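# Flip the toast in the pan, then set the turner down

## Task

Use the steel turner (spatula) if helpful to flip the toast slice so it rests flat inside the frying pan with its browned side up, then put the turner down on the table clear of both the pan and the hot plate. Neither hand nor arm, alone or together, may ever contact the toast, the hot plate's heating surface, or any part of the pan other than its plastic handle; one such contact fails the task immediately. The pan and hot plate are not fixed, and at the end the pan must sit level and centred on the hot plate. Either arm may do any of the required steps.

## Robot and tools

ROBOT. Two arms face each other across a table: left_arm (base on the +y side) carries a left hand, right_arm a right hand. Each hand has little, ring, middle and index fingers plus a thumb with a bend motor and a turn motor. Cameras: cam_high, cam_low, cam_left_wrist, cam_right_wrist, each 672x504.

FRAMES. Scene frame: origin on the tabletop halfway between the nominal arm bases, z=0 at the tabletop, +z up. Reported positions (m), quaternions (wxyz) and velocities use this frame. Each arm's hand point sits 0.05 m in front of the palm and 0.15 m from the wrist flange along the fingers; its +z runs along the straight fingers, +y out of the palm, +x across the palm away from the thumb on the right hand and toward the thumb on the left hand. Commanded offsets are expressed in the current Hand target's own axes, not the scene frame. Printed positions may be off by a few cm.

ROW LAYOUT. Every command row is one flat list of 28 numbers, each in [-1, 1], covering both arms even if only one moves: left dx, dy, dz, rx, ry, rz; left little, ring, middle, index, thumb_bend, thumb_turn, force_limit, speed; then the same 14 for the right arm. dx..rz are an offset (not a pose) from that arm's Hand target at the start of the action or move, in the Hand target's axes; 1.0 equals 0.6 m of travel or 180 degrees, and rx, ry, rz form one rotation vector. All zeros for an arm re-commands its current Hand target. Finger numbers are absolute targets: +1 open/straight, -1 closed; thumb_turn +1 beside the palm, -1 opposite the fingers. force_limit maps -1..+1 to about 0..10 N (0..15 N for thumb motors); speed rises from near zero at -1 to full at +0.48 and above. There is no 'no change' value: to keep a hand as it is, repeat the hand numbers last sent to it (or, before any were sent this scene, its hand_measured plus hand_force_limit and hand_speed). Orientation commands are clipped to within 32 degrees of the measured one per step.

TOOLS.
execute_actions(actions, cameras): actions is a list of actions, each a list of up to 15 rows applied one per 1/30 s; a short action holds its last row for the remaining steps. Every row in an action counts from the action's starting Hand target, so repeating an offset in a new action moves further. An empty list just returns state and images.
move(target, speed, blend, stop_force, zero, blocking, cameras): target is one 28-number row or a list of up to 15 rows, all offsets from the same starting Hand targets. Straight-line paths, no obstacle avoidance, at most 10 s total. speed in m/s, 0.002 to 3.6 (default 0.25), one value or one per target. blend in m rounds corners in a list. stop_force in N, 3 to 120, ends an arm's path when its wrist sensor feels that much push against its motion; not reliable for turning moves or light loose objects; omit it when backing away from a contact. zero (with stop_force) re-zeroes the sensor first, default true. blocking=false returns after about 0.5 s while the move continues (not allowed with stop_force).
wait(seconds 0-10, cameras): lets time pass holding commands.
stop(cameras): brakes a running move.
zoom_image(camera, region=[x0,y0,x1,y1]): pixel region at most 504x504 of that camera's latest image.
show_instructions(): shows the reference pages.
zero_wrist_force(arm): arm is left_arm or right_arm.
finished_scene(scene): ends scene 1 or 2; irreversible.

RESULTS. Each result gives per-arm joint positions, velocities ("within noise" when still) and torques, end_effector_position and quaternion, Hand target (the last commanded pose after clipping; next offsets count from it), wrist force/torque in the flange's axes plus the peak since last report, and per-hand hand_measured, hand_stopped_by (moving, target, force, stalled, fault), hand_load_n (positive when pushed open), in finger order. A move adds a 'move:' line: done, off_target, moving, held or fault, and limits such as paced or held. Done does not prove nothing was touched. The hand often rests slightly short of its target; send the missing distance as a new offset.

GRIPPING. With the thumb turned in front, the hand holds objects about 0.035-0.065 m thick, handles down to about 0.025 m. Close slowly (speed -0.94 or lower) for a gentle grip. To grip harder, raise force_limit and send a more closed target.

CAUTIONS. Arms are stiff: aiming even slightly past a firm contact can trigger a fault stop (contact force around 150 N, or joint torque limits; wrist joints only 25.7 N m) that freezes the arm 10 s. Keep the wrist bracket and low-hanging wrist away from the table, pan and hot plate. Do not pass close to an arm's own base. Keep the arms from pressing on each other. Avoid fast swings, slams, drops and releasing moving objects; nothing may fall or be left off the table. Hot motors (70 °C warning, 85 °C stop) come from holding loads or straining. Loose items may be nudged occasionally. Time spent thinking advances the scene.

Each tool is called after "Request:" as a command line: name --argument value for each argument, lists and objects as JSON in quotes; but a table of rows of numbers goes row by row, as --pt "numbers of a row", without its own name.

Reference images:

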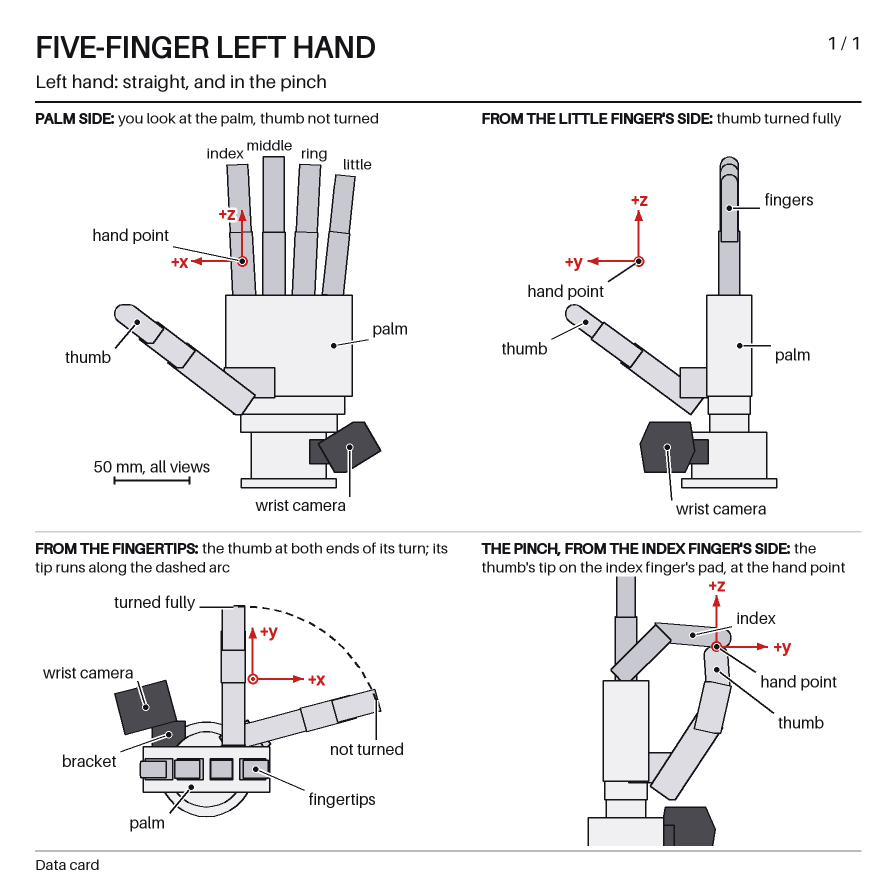

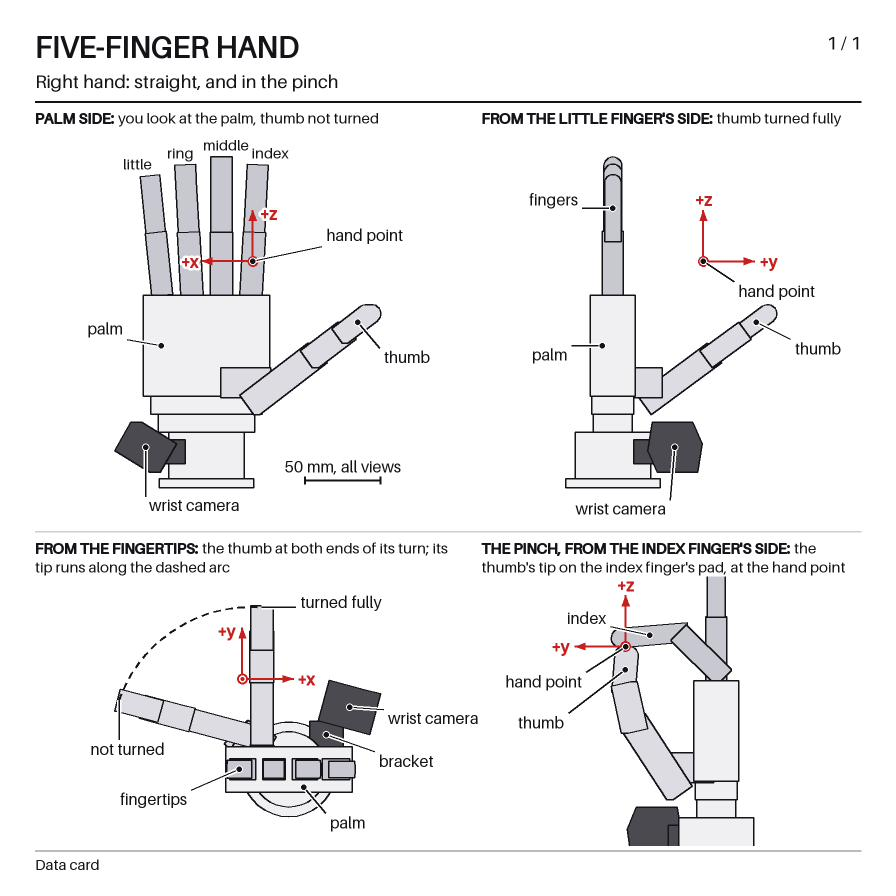

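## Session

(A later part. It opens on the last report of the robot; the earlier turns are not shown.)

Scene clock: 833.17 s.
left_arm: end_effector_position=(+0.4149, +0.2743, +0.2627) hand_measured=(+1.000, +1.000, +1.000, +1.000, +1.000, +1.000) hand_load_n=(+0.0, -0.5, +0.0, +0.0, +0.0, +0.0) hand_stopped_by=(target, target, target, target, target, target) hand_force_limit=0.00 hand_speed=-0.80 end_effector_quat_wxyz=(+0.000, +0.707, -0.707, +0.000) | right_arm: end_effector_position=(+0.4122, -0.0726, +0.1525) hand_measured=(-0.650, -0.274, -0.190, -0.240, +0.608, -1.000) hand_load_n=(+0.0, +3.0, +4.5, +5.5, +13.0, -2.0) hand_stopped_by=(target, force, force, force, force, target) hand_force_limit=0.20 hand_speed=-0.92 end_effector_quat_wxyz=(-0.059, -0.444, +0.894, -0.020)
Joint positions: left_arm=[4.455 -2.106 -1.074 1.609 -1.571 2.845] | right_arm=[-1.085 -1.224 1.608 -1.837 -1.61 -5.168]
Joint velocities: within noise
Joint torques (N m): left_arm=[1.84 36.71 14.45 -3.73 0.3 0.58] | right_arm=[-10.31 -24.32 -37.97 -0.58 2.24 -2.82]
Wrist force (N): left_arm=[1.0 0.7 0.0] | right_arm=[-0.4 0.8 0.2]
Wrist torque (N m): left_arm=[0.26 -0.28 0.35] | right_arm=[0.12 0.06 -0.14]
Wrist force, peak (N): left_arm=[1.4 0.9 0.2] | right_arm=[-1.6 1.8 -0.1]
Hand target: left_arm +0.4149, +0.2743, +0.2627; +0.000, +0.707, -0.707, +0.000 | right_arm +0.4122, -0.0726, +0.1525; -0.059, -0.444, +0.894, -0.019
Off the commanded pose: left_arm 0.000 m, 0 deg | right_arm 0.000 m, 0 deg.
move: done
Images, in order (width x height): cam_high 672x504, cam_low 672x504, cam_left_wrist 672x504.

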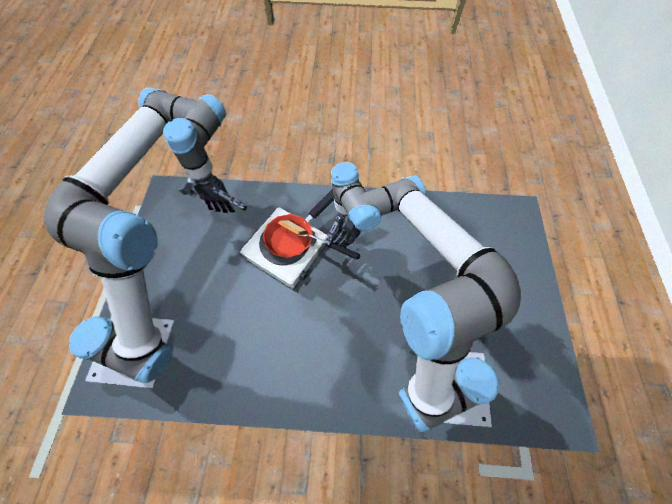

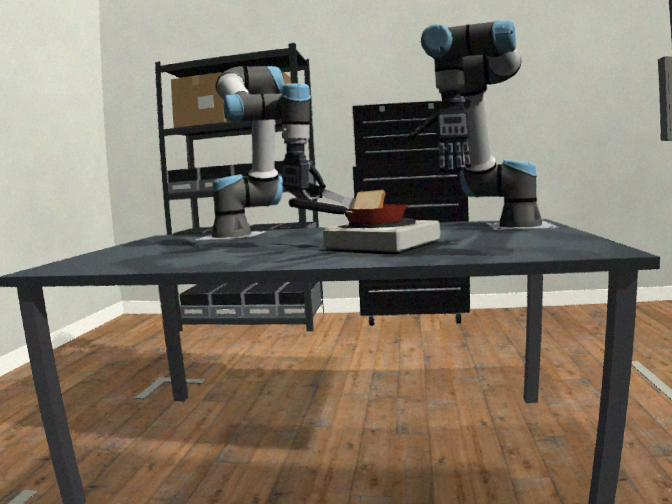

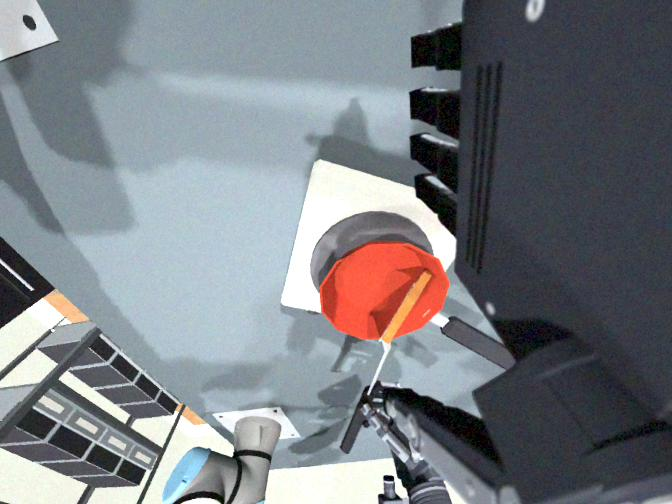

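Request:
move --target '[0,0,0,0,0,0,1,1,1,1,1,1,0,-0.8,-0.0107,-0.0812,0.0023,-0.1368,0.0175,-0.0167,-0.65,-0.3,-0.6,-0.7,0.1,-1,0.2,-0.92]' --speed 0.04 --cameras '["cam_left_wrist", "cam_low", "cam_high"]'

Request:
zoom_image --camera "cam_low" --region '[330, 150, 430, 250]'

Request:
zoom_image --camera "cam_left_wrist" --region '[290, 200, 490, 400]'

Request:
zoom_image --camera "cam_high" --region '[240, 190, 340, 290]'

Scene clock: 856.10 s.
left_arm: end_effector_position=(+0.4149, +0.2743, +0.2627) hand_measured=(+1.000, +1.000, +1.000, +1.000, +1.000, +1.000) hand_load_n=(+0.0, -0.5, +0.0, +0.0, +0.0, +0.0) hand_stopped_by=(target, target, target, target, target, target) hand_force_limit=0.00 hand_speed=-0.80 end_effector_quat_wxyz=(+0.000, +0.707, -0.707, +0.000) | right_arm: end_effector_position=(+0.4547, -0.0971, +0.1495) hand_measured=(-0.650, -0.274, -0.190, -0.240, +0.608, -1.000) hand_load_n=(-1.5, +2.5, +6.0, +7.0, +11.5, +0.0) hand_stopped_by=(target, force, force, force, force, target) hand_force_limit=0.20 hand_speed=-0.92 end_effector_quat_wxyz=(-0.177, -0.444, +0.864, +0.161)
Joint positions: left_arm=[4.455 -2.106 -1.074 1.609 -1.571 2.845] | right_arm=[-1.267 -1.033 1.389 -1.505 -1.327 -5.432]
Joint velocities: within noise
Joint torques (N m): left_arm=[0.98 35.58 15.98 -4.02 0.14 0.91] | right_arm=[-12.36 -31.9 -38.27 0.16 2.28 -3.03]
Wrist force (N): left_arm=[1.0 0.7 0.1] | right_arm=[-0.7 -0.3 1.2]
Wrist torque (N m): left_arm=[0.26 -0.28 0.35] | right_arm=[0.01 0.10 -0.10]
Wrist force, peak (N): left_arm=[1.4 0.6 0.2] | right_arm=[-0.7 1.4 1.0]
Hand target: left_arm +0.4149, +0.2743, +0.2627; +0.000, +0.707, -0.707, +0.000 | right_arm +0.4547, -0.0971, +0.1495; -0.177, -0.444, +0.864, +0.161
Off the commanded pose: left_arm 0.000 m, 0 deg | right_arm 0.000 m, 0 deg.
move: done
Images, in order (width x height): cam_high 672x504, cam_low 672x504, cam_left_wrist 672x504.

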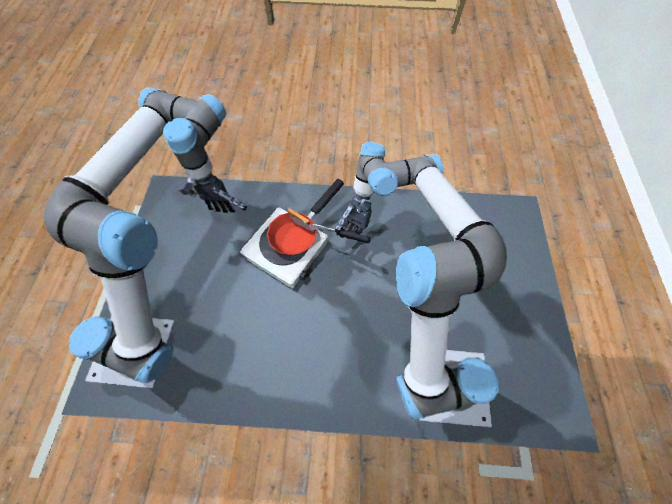

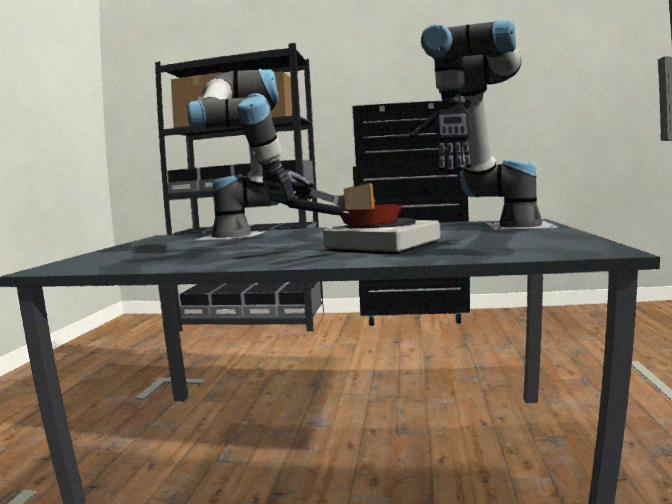

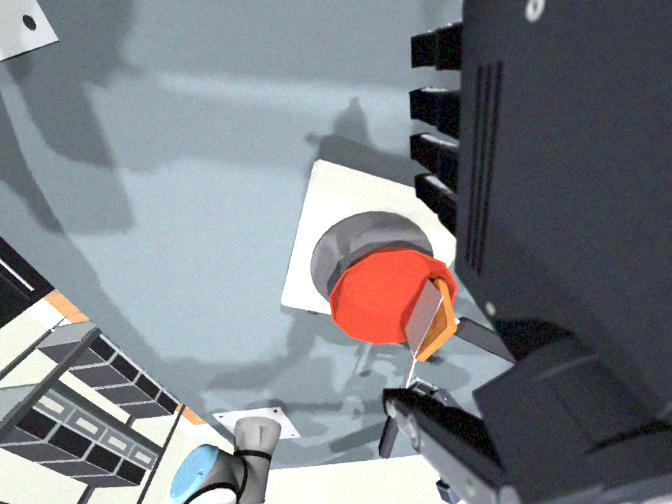

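Scaled by 5.040.

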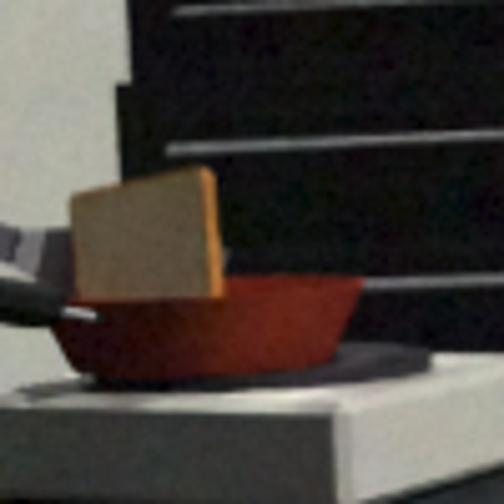

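Scaled by 2.520.

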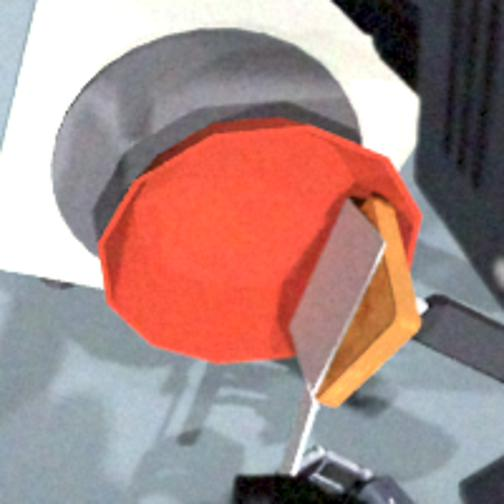

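Scaled by 5.040.

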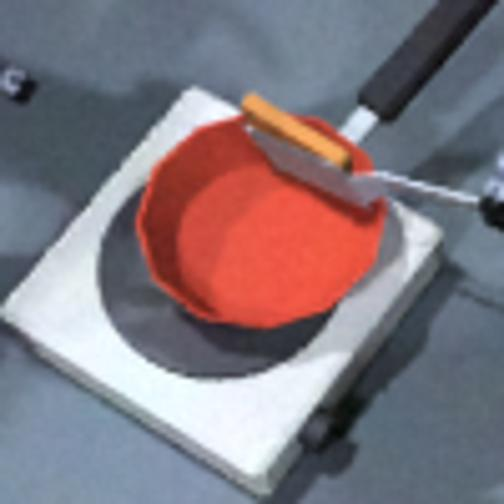

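Request:
move --target '[0,0,0,0,0,0,1,1,1,1,1,1,0,-0.8,-0.0023,-0.0255,-0.0078,-0.0821,0.0105,-0.01,-0.65,-0.3,-0.6,-0.7,0.1,-1,0.2,-0.92]' --speed 0.04 --cameras '["cam_left_wrist", "cam_low", "cam_high"]'

Request:
zoom_image --camera "cam_low" --region '[330, 150, 430, 250]'

Request:
zoom_image --camera "cam_left_wrist" --region '[290, 200, 490, 400]'

Request:
zoom_image --camera "cam_high" --region '[240, 190, 340, 290]'

Scene clock: 872.30 s.
left_arm: end_effector_position=(+0.4149, +0.2743, +0.2627) hand_measured=(+1.000, +1.000, +1.000, +1.000, +1.000, +1.000) hand_load_n=(+0.0, +0.0, +0.0, +0.0, -0.5, +0.0) hand_stopped_by=(target, target, target, target, target, target) hand_force_limit=0.00 hand_speed=-0.80 end_effector_quat_wxyz=(+0.000, +0.707, -0.707, +0.000) | right_arm: end_effector_position=(+0.4684, -0.1050, +0.1467) hand_measured=(-0.650, -0.276, -0.190, -0.240, +0.608, -1.000) hand_load_n=(-1.5, +0.5, +6.5, +8.0, +11.5, +4.0) hand_stopped_by=(target, force, force, force, force, target) hand_force_limit=0.20 hand_speed=-0.92 end_effector_quat_wxyz=(-0.244, -0.433, +0.826, +0.266)
Joint positions: left_arm=[4.455 -2.106 -1.074 1.609 -1.571 2.845] | right_arm=[-1.33 -0.896 1.249 -1.268 -1.202 -5.586]
Joint velocities: within noise
Joint torques (N m): left_arm=[0.96 36.45 16.09 -4.09 0.15 0.7] | right_arm=[-10.98 -35.48 -35.69 0.88 2.65 -2.92]
Wrist force (N): left_arm=[0.8 0.8 -0.1] | right_arm=[-0.6 -0.8 1.2]
Wrist torque (N m): left_arm=[0.29 -0.25 0.34] | right_arm=[0.03 0.13 -0.06]
Wrist force, peak (N): left_arm=[1.2 0.9 0.5] | right_arm=[-0.9 -0.8 1.6]
Hand target: left_arm +0.4149, +0.2743, +0.2627; +0.000, +0.707, -0.707, +0.000 | right_arm +0.4684, -0.1050, +0.1467; -0.244, -0.433, +0.826, +0.266
Off the commanded pose: left_arm 0.000 m, 0 deg | right_arm 0.000 m, 0 deg.
move: done
Images, in order (width x height): cam_high 672x504, cam_low 672x504, cam_left_wrist 672x504.

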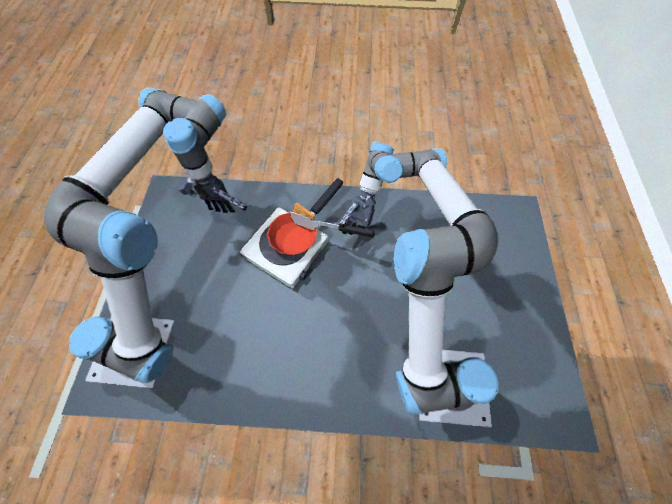

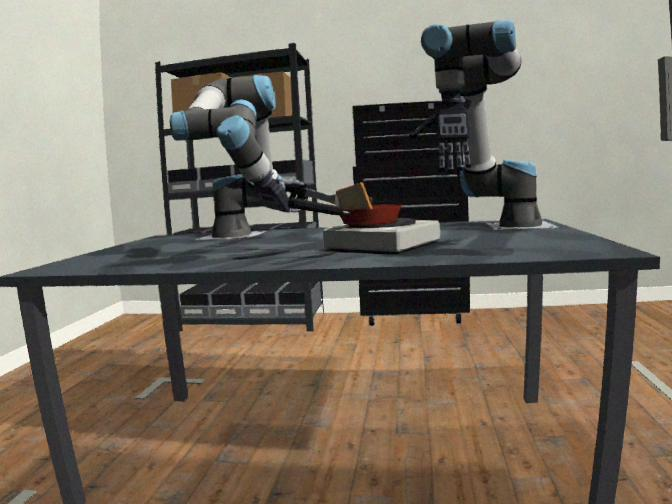

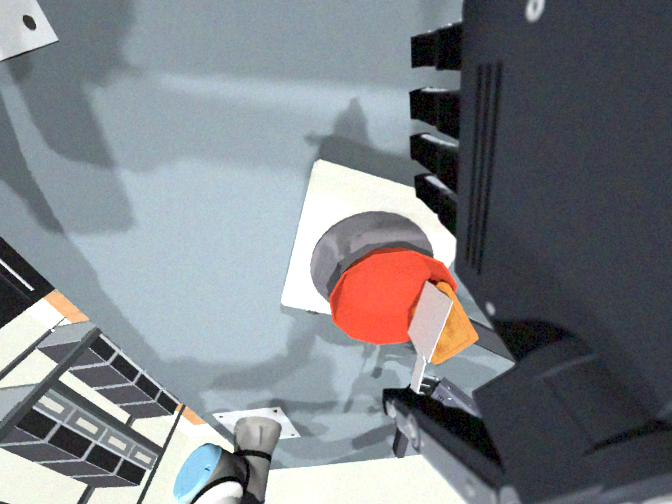

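Scaled by 5.040.

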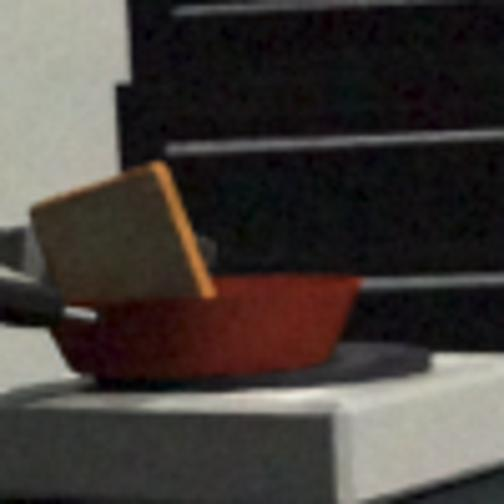

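Scaled by 2.520.

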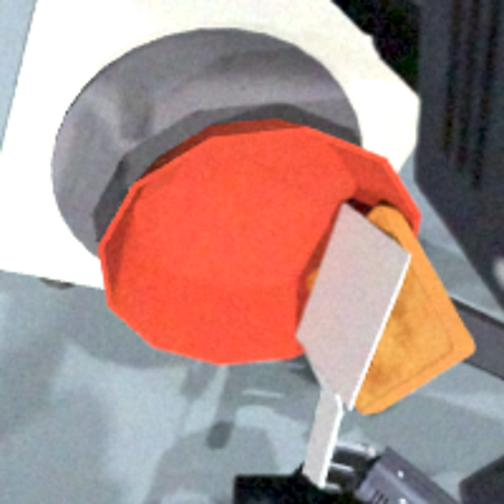

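Scaled by 5.040.

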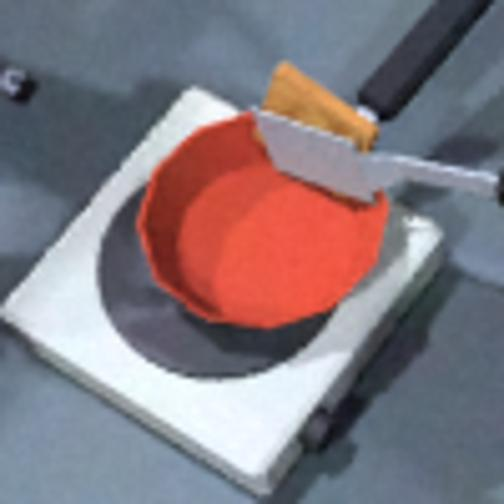

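Request:
zoom_image --camera "cam_left_wrist" --region '[380, 260, 500, 380]'

Scaled by 4.200.

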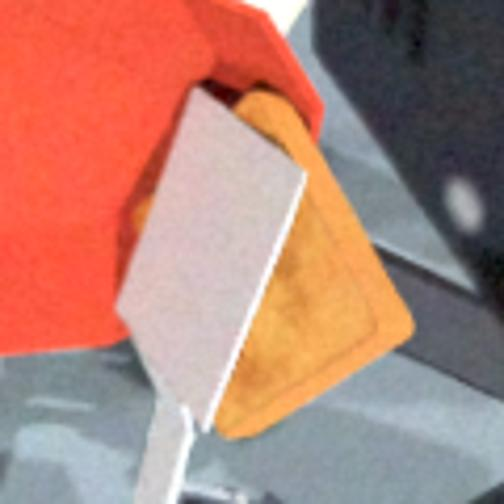

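Request:
move --target '[0,0,0,0,0,0,1,1,1,1,1,1,0,-0.8,0.0037,0.0483,0.0208,0,0,0,-0.65,-0.3,-0.6,-0.7,0.1,-1,0.2,-0.92]' --speed 0.04 --cameras '["cam_left_wrist", "cam_low", "cam_high"]'

Request:
zoom_image --camera "cam_low" --region '[330, 150, 430, 250]'

Request:
zoom_image --camera "cam_left_wrist" --region '[290, 200, 490, 400]'

Request:
zoom_image --camera "cam_high" --region '[240, 190, 340, 290]'

Scene clock: 884.23 s.
left_arm: end_effector_position=(+0.4149, +0.2743, +0.2627) hand_measured=(+1.000, +1.000, +1.000, +1.000, +1.000, +1.000) hand_load_n=(+0.0, +0.0, +0.0, +0.0, +0.0, +0.0) hand_stopped_by=(target, target, target, target, target, target) hand_force_limit=0.00 hand_speed=-0.80 end_effector_quat_wxyz=(+0.000, +0.707, -0.707, +0.000) | right_arm: end_effector_position=(+0.4425, -0.0901, +0.1567) hand_measured=(-0.650, -0.276, -0.190, -0.240, +0.608, -1.000) hand_load_n=(+0.0, +0.5, +5.5, +7.0, +11.5, +5.0) hand_stopped_by=(target, force, force, force, force, target) hand_force_limit=0.20 hand_speed=-0.92 end_effector_quat_wxyz=(-0.244, -0.433, +0.826, +0.266)
Joint positions: left_arm=[4.455 -2.106 -1.074 1.609 -1.571 2.845] | right_arm=[-1.301 -0.946 1.309 -1.287 -1.184 -5.561]
Joint velocities: within noise
Joint torques (N m): left_arm=[1.92 35.61 15.7 -4.19 0.14 0.52] | right_arm=[8.53 -63.32 -8.04 -2.8 2.61 2.28]
Wrist force (N): left_arm=[0.9 0.5 0.2] | right_arm=[-0.5 -1.3 0.9]
Wrist torque (N m): left_arm=[0.23 -0.26 0.35] | right_arm=[0.06 0.11 0.03]
Wrist force, peak (N): left_arm=[1.4 0.8 0.4] | right_arm=[-0.7 -1.0 1.6]
Hand target: left_arm +0.4149, +0.2743, +0.2627; +0.000, +0.707, -0.707, +0.000 | right_arm +0.4424, -0.0901, +0.1568; -0.244, -0.433, +0.826, +0.266
Off the commanded pose: left_arm 0.000 m, 0 deg | right_arm 0.000 m, 0 deg.
move: done
Images, in order (width x height): cam_high 672x504, cam_low 672x504, cam_left_wrist 672x504.

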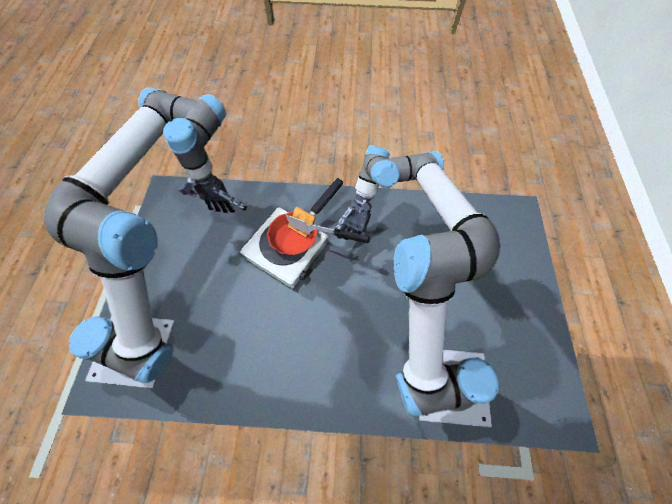

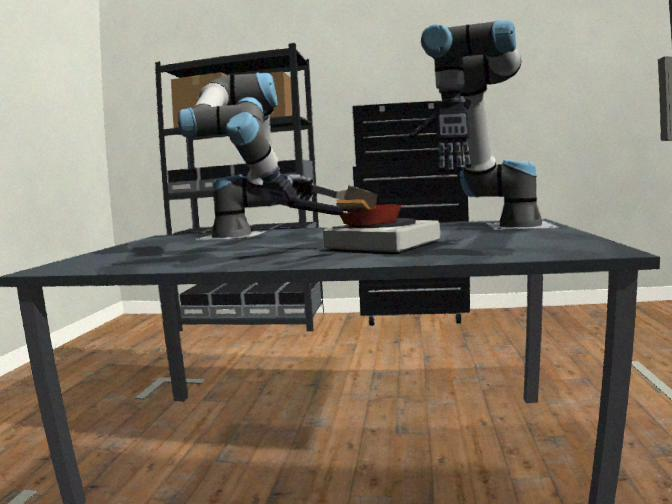

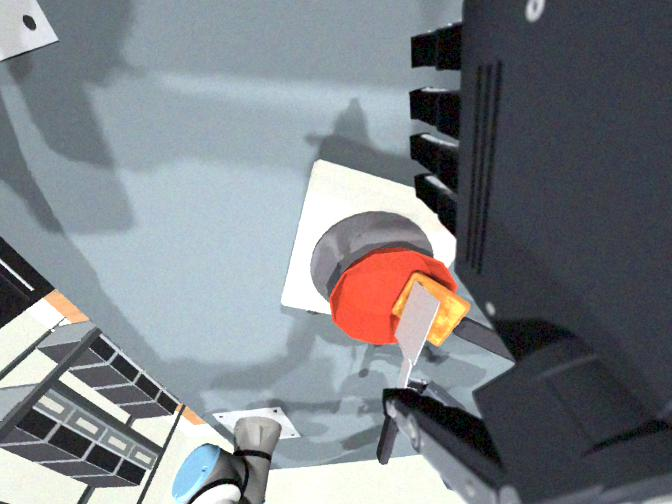

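Scaled by 5.040.

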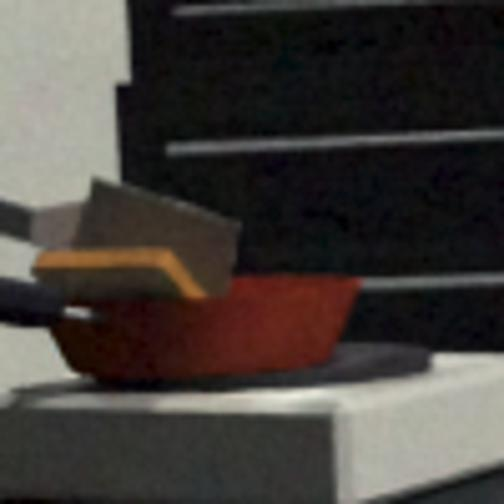

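Scaled by 2.520.

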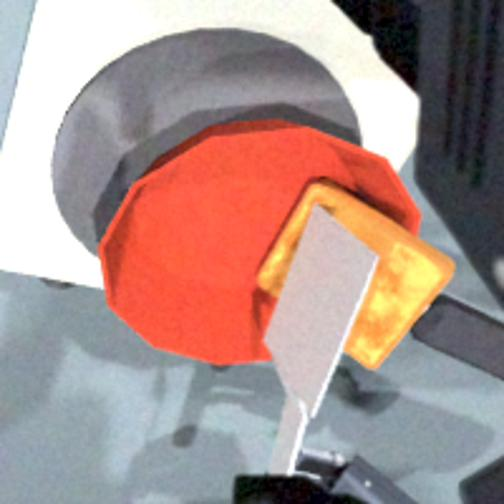

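Scaled by 5.040.

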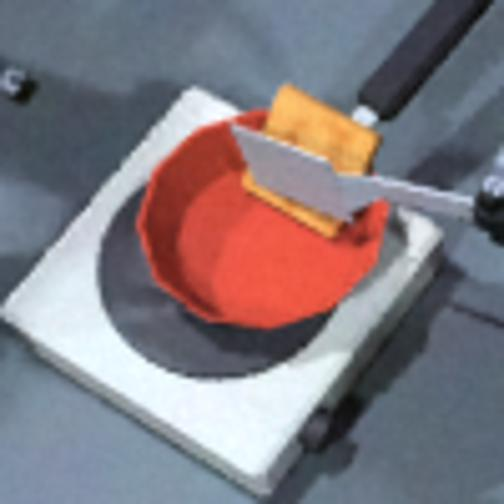

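Request:
move --target '[0,0,0,0,0,0,1,1,1,1,1,1,0,-0.8,0.0173,0.0651,-0.074,0,0,0,-0.65,-0.3,-0.6,-0.7,0.1,-1,0.2,-0.92]' --speed 0.04 --cameras '["cam_left_wrist", "cam_low", "cam_high"]'

Request:
zoom_image --camera "cam_low" --region '[330, 150, 430, 250]'

Request:
zoom_image --camera "cam_left_wrist" --region '[290, 200, 490, 400]'

Request:
zoom_image --camera "cam_high" --region '[240, 190, 340, 290]'

Scene clock: 890.17 s.
left_arm: end_effector_position=(+0.4149, +0.2743, +0.2627) hand_measured=(+1.000, +1.000, +1.000, +1.000, +1.000, +1.000) hand_load_n=(+0.0, +0.0, +0.0, +0.0, +0.0, +0.0) hand_stopped_by=(target, target, target, target, target, target) hand_force_limit=0.00 hand_speed=-0.80 end_effector_quat_wxyz=(+0.000, +0.707, -0.707, +0.000) | right_arm: end_effector_position=(+0.4425, -0.0901, +0.2167) hand_measured=(-0.650, -0.276, -0.190, -0.240, +0.608, -1.000) hand_load_n=(+0.0, +0.0, +6.0, +7.0, +12.0, +5.0) hand_stopped_by=(target, force, force, force, force, target) hand_force_limit=0.20 hand_speed=-0.92 end_effector_quat_wxyz=(-0.244, -0.433, +0.826, +0.266)
Joint positions: left_arm=[4.455 -2.106 -1.074 1.609 -1.571 2.845] | right_arm=[-1.301 -0.99 1.221 -1.155 -1.184 -5.561]
Joint velocities: within noise
Joint torques (N m): left_arm=[-0.19 36.22 16.96 -3.94 0.37 0.77] | right_arm=[-9.08 -60.27 -38.14 0.93 0.4 -1.14]
Wrist force (N): left_arm=[1.1 0.7 0.0] | right_arm=[-0.4 -1.2 0.8]
Wrist torque (N m): left_arm=[0.27 -0.30 0.35] | right_arm=[0.09 0.07 0.06]
Wrist force, peak (N): left_arm=[1.3 0.7 0.5] | right_arm=[-1.0 -1.4 1.4]
Hand target: left_arm +0.4149, +0.2743, +0.2627; +0.000, +0.707, -0.707, +0.000 | right_arm +0.4425, -0.0901, +0.2168; -0.244, -0.433, +0.826, +0.266
Off the commanded pose: left_arm 0.000 m, 0 deg | right_arm 0.000 m, 0 deg.
move: done
Images, in order (width x height): cam_high 672x504, cam_low 672x504, cam_left_wrist 672x504.

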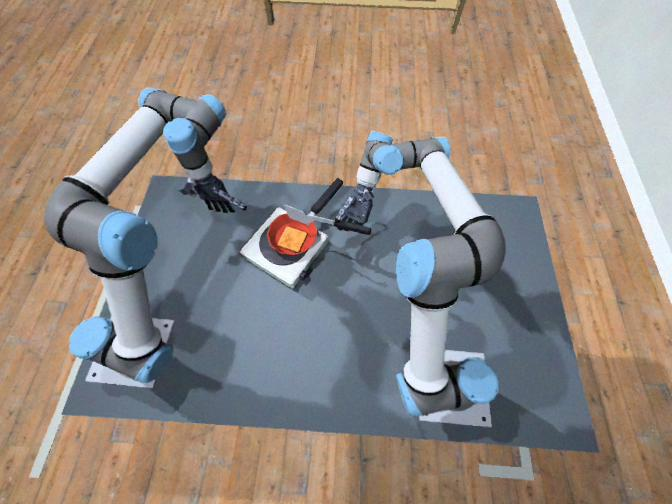

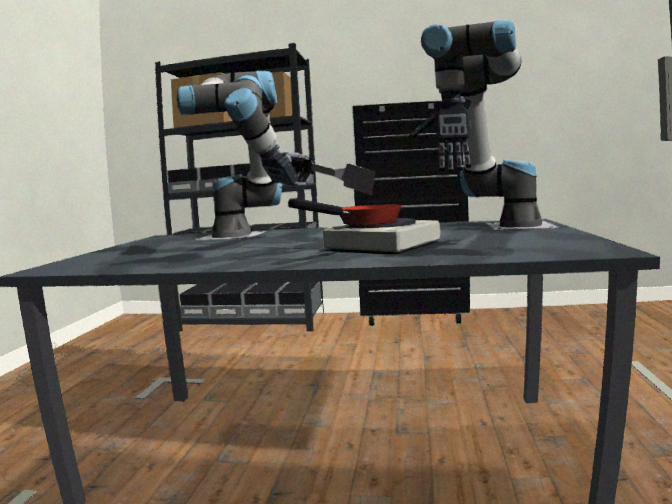

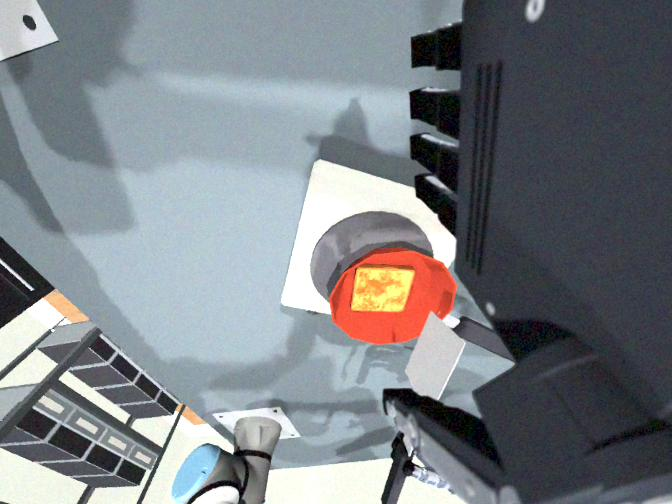

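Scaled by 5.040.

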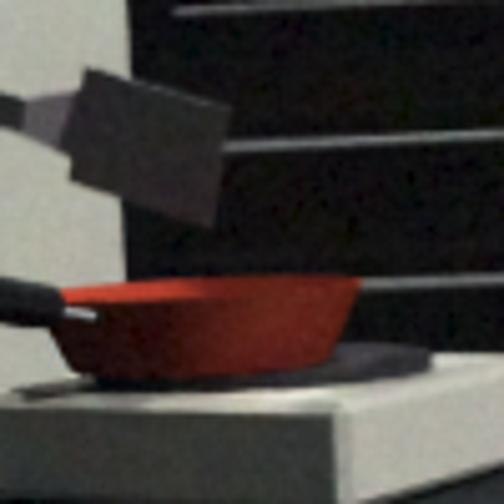

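Scaled by 2.520.

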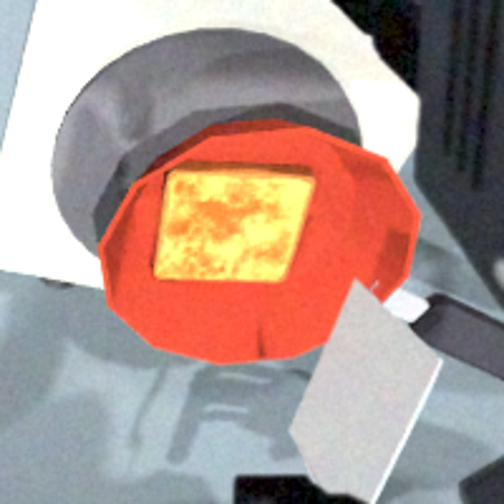

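Scaled by 5.040.

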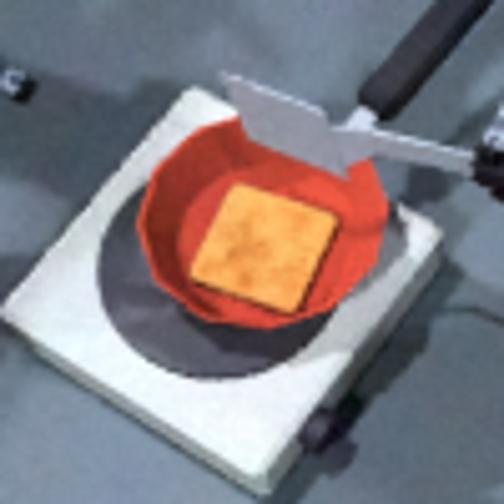

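Request:
move --pt "0 0 0 0 0 0 1 1 1 1 1 1 0 -0.8 0.2398 0.0545 -0.0313 0 0 0 -0.65 -0.3 -0.6 -0.7 0.1 -1 0.2 -0.92" --pt "0 0 0 0 0 0 1 1 1 1 1 1 0 -0.8 0.3918 0.1353 0.0685 0.5126 -0.0601 0.2826 -0.65 -0.3 -0.6 -0.7 0.1 -1 0.2 -0.92" --speed 0.14 --cameras '["cam_low", "cam_high"]'

Scene clock: 913.93 s.
left_arm: end_effector_position=(+0.4149, +0.2743, +0.2627) hand_measured=(+1.000, +1.000, +1.000, +1.000, +1.000, +1.000) hand_load_n=(+0.0, -0.5, +0.0, +0.0, +0.0, +0.0) hand_stopped_by=(target, target, target, target, target, target) hand_force_limit=0.00 hand_speed=-0.80 end_effector_quat_wxyz=(+0.000, +0.707, -0.707, +0.000) | right_arm: end_effector_position=(+0.2502, -0.2404, +0.2799) hand_measured=(-0.650, -0.276, -0.190, -0.240, +0.608, -1.000) hand_load_n=(-0.5, +0.0, +4.5, +6.0, +13.0, +3.0) hand_stopped_by=(target, force, force, force, force, target) hand_force_limit=0.20 hand_speed=-0.92 end_effector_quat_wxyz=(+0.120, -0.093, +0.868, -0.472)
Joint positions: left_arm=[4.455 -2.106 -1.074 1.609 -1.571 2.845] | right_arm=[-0.659 -1.641 1.807 -1.046 -2.391 -3.725]
Joint velocities: within noise
Joint torques (N m): left_arm=[0.77 36.64 17.44 -4.3 0.02 0.78] | right_arm=[8.99 -7.4 -38.51 0.5 -2.77 2.91]
Wrist force (N): left_arm=[1.2 1.0 0.1] | right_arm=[-0.9 2.2 0.4]
Wrist torque (N m): left_arm=[0.29 -0.31 0.35] | right_arm=[0.30 0.25 -0.21]
Wrist force, peak (N): left_arm=[1.2 1.0 0.1] | right_arm=[-0.8 2.5 0.3]
Hand target: left_arm +0.4149, +0.2743, +0.2627; +0.000, +0.707, -0.707, +0.000 | right_arm +0.2502, -0.2404, +0.2799; +0.120, -0.093, +0.868, -0.472
Off the commanded pose: left_arm 0.000 m, 0 deg | right_arm 0.000 m, 0 deg.
move: done
Images, in order (width x height): cam_high 672x504, cam_low 672x504.

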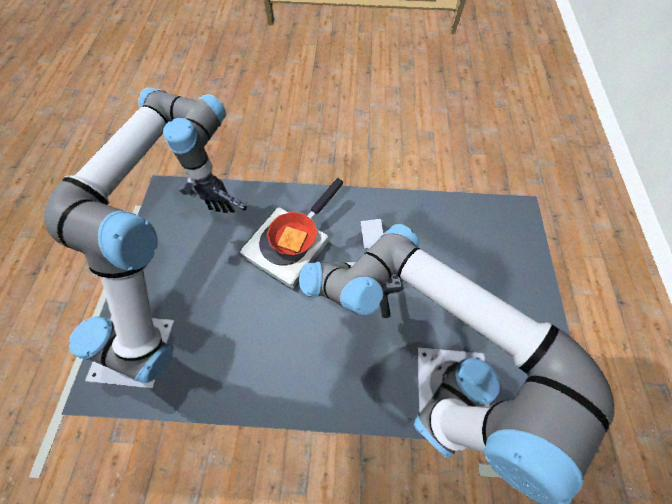

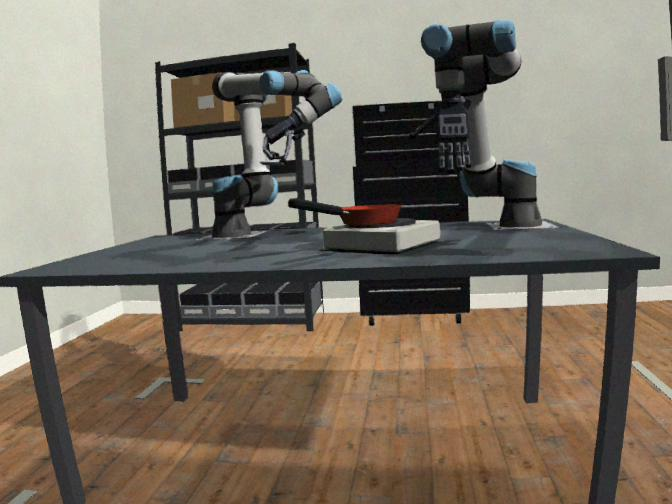

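Request:
move --target '[0,0,0,0,0,0,1,1,1,1,1,1,0,-0.8,0.0457,0.3156,0.1973,0,0,0,-0.65,-0.3,-0.6,-0.7,0.1,-1,0.2,-0.92]' --speed 0.12 --cameras '["cam_low"]'

Request:
zoom_image --camera "cam_low" --region '[220, 180, 340, 260]'

Request:
move --target '[0,0,0,0,0,0,1,1,1,1,1,1,0,-0.8,0.0061,0.0421,0.0263,0,0,0,-0.65,-0.3,-0.6,-0.7,0.1,-1,0.2,-0.92]' --speed 0.015 --stop_force 3 --cameras '["cam_low","cam_right_wrist"]'

Request:
zoom_image --camera "cam_low" --region '[220, 180, 340, 260]'

Scene clock: 922.97 s.
left_arm: end_effector_position=(+0.4149, +0.2743, +0.2627) hand_measured=(+1.000, +1.000, +1.000, +1.000, +1.000, +1.000) hand_load_n=(+0.0, +0.0, +0.0, +0.0, +0.0, +0.0) hand_stopped_by=(target, target, target, target, target, target) hand_force_limit=0.00 hand_speed=-0.80 end_effector_quat_wxyz=(+0.000, +0.707, -0.707, +0.000) | right_arm: end_effector_position=(+0.2498, -0.2406, +0.0549) hand_measured=(-0.650, -0.276, -0.190, -0.240, +0.608, -1.000) hand_load_n=(-0.5, +0.0, +4.0, +6.5, +13.0, +2.5) hand_stopped_by=(target, force, force, force, force, target) hand_force_limit=0.20 hand_speed=-0.92 end_effector_quat_wxyz=(+0.120, -0.093, +0.868, -0.472)
Joint positions: left_arm=[4.455 -2.106 -1.074 1.609 -1.571 2.845] | right_arm=[-0.659 -1.372 2.174 -1.683 -2.391 -3.724]
Joint velocities: within noise
Joint torques (N m): left_arm=[0.07 37.18 16.28 -4.18 0.03 0.33] | right_arm=[-11.44 -12.29 -2.73 -2.93 -2.7 -2.76]
Wrist force (N): left_arm=[0.9 0.7 0.3] | right_arm=[-0.4 1.9 0.0]
Wrist torque (N m): left_arm=[0.24 -0.27 0.35] | right_arm=[0.26 0.17 -0.15]
Wrist force, peak (N): left_arm=[1.3 1.1 0.1] | right_arm=[-0.3 3.0 0.5]
Hand target: left_arm +0.4149, +0.2743, +0.2627; +0.000, +0.707, -0.707, +0.000 | right_arm +0.2498, -0.2406, +0.0549; +0.120, -0.093, +0.868, -0.472
Off the commanded pose: left_arm 0.000 m, 0 deg | right_arm 0.000 m, 0 deg.
move: done
Images, in order (width x height): cam_low 672x504.

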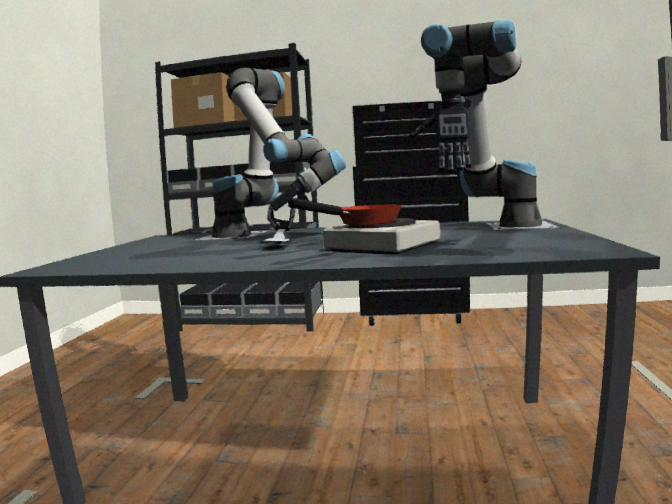

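Scaled by 4.200.

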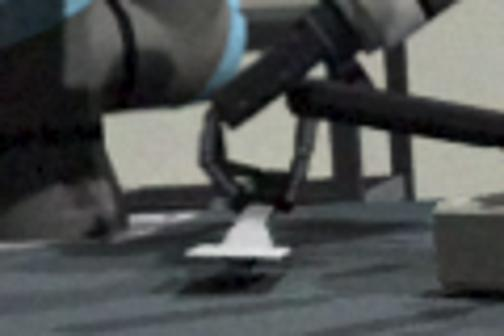

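Scene clock: 925.87 s.
left_arm: end_effector_position=(+0.4149, +0.2743, +0.2627) hand_measured=(+1.000, +1.000, +1.000, +1.000, +1.000, +1.000) hand_load_n=(+0.0, +0.0, +0.0, +0.0, +0.0, +0.0) hand_stopped_by=(target, target, target, target, target, target) hand_force_limit=0.00 hand_speed=-0.80 end_effector_quat_wxyz=(+0.000, +0.707, -0.707, +0.000) | right_arm: end_effector_position=(+0.2498, -0.2407, +0.0249) hand_measured=(-0.650, -0.276, -0.190, -0.240, +0.608, -1.000) hand_load_n=(+0.0, +2.5, +5.0, +5.0, +12.5, +1.5) hand_stopped_by=(target, force, force, force, force, target) hand_force_limit=0.20 hand_speed=-0.92 end_effector_quat_wxyz=(+0.120, -0.093, +0.868, -0.472)
Joint positions: left_arm=[4.455 -2.106 -1.074 1.609 -1.571 2.845] | right_arm=[-0.659 -1.307 2.201 -1.774 -2.391 -3.724]
Joint velocities: within noise
Joint torques (N m): left_arm=[-0.47 36.34 16.15 -4.45 -0.02 0.54] | right_arm=[6.95 -13.18 -1.67 -2.89 0.21 -1.2]
Wrist force (N): left_arm=[0.7 0.6 0.3] | right_arm=[-0.3 0.8 -0.4]
Wrist torque (N m): left_arm=[0.23 -0.22 0.33] | right_arm=[0.29 0.13 -0.01]
Wrist force, peak (N): left_arm=[1.5 0.5 0.3] | right_arm=[-0.5 2.6 0.2]
Hand target: left_arm +0.4149, +0.2743, +0.2627; +0.000, +0.707, -0.707, +0.000 | right_arm +0.2498, -0.2407, +0.0249; +0.120, -0.093, +0.868, -0.472
Off the commanded pose: left_arm 0.000 m, 0 deg | right_arm 0.000 m, 0 deg.
move: done
Images, in order (width x height): cam_low 672x504, cam_right_wrist 672x504.

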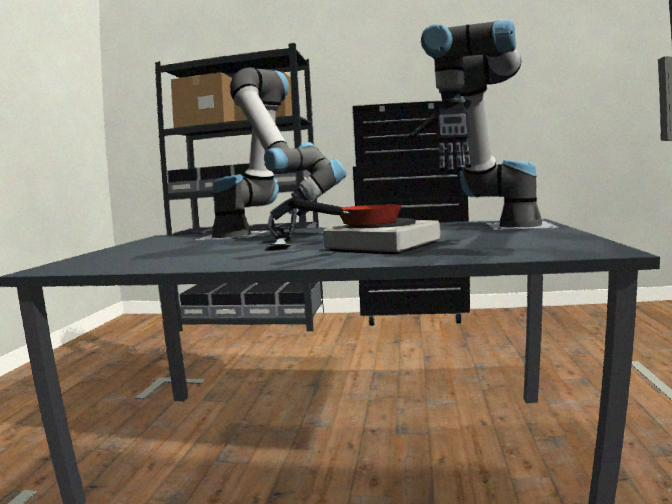

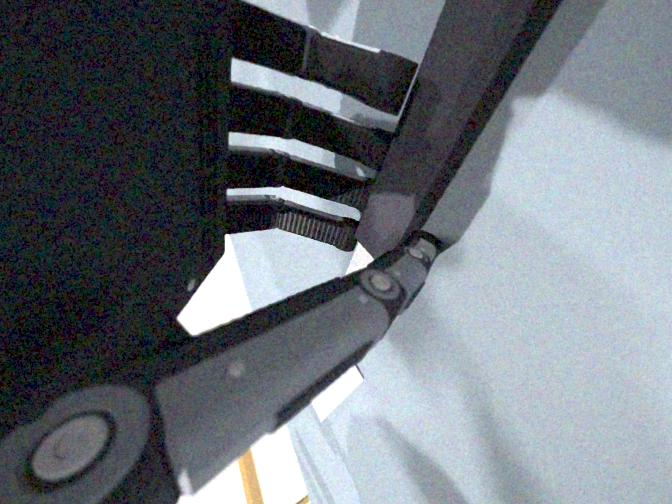

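Scaled by 4.200.

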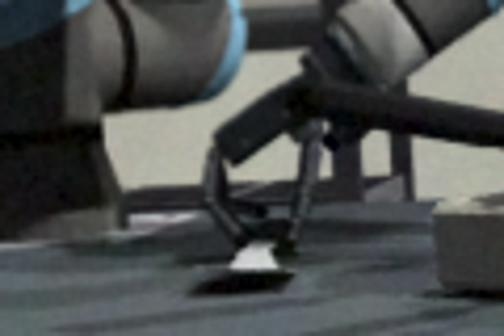

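Request:
zoom_image --camera "cam_low" --region '[260, 220, 310, 260]'

Scaled by 10.080.

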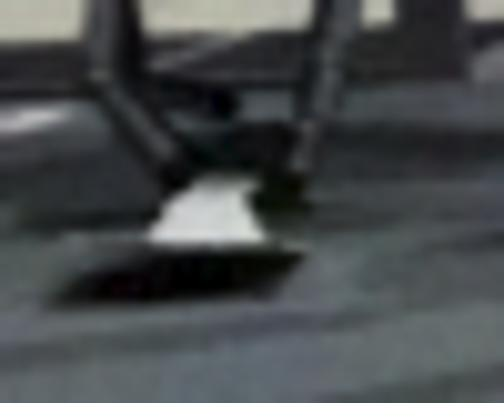

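Request:
move --target '[0,0,0,0,0,0,1,1,1,1,1,1,0,-0.8,0,0,0,0,0.0118,-0.0188,-0.65,-0.3,-0.6,-0.7,0.1,-1,0.2,-0.92]' --speed 0.02 --cameras '["cam_low"]'

Request:
zoom_image --camera "cam_low" --region '[260, 220, 310, 260]'

Scene clock: 938.10 s.
left_arm: end_effector_position=(+0.4149, +0.2743, +0.2627) hand_measured=(+1.000, +1.000, +1.000, +1.000, +1.000, +1.000) hand_load_n=(+0.0, +0.0, +0.0, +0.0, +0.0, +0.0) hand_stopped_by=(target, target, target, target, target, target) hand_force_limit=0.00 hand_speed=-0.80 end_effector_quat_wxyz=(+0.000, +0.707, -0.707, +0.000) | right_arm: end_effector_position=(+0.2498, -0.2407, +0.0249) hand_measured=(-0.650, -0.276, -0.190, -0.240, +0.608, -1.000) hand_load_n=(+0.0, +2.5, +5.0, +5.0, +12.5, +4.0) hand_stopped_by=(target, force, force, force, force, target) hand_force_limit=0.20 hand_speed=-0.92 end_effector_quat_wxyz=(+0.090, -0.110, +0.867, -0.477)
Joint positions: left_arm=[4.455 -2.106 -1.074 1.609 -1.571 2.845] | right_arm=[-0.675 -1.3 2.173 -1.735 -2.371 -3.779]
Joint velocities: within noise
Joint torques (N m): left_arm=[0.11 35.62 15.92 -4.46 0 0.58] | right_arm=[-10.67 -14.1 -29.35 0.92 1.3 -2.77]
Wrist force (N): left_arm=[0.9 0.5 0.1] | right_arm=[-1.0 0.9 -0.5]
Wrist torque (N m): left_arm=[0.23 -0.26 0.35] | right_arm=[0.29 0.13 0.04]
Wrist force, peak (N): left_arm=[1.2 1.0 0.3] | right_arm=[-1.4 1.1 -0.3]
Hand target: left_arm +0.4149, +0.2743, +0.2627; +0.000, +0.707, -0.707, +0.000 | right_arm +0.2498, -0.2407, +0.0249; +0.089, -0.110, +0.867, -0.477
Off the commanded pose: left_arm 0.000 m, 0 deg | right_arm 0.000 m, 0 deg.
move: done
Images, in order (width x height): cam_low 672x504.

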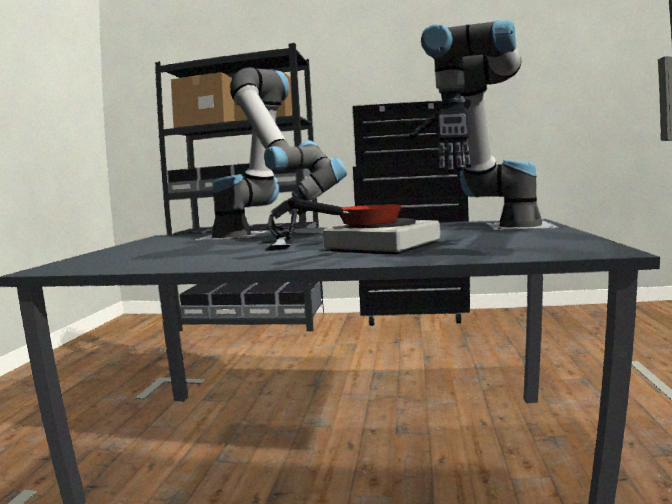

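Scaled by 10.080.

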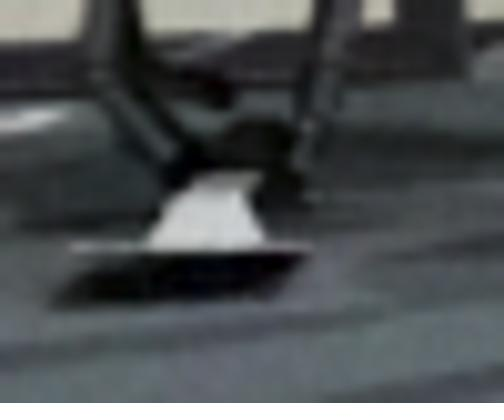

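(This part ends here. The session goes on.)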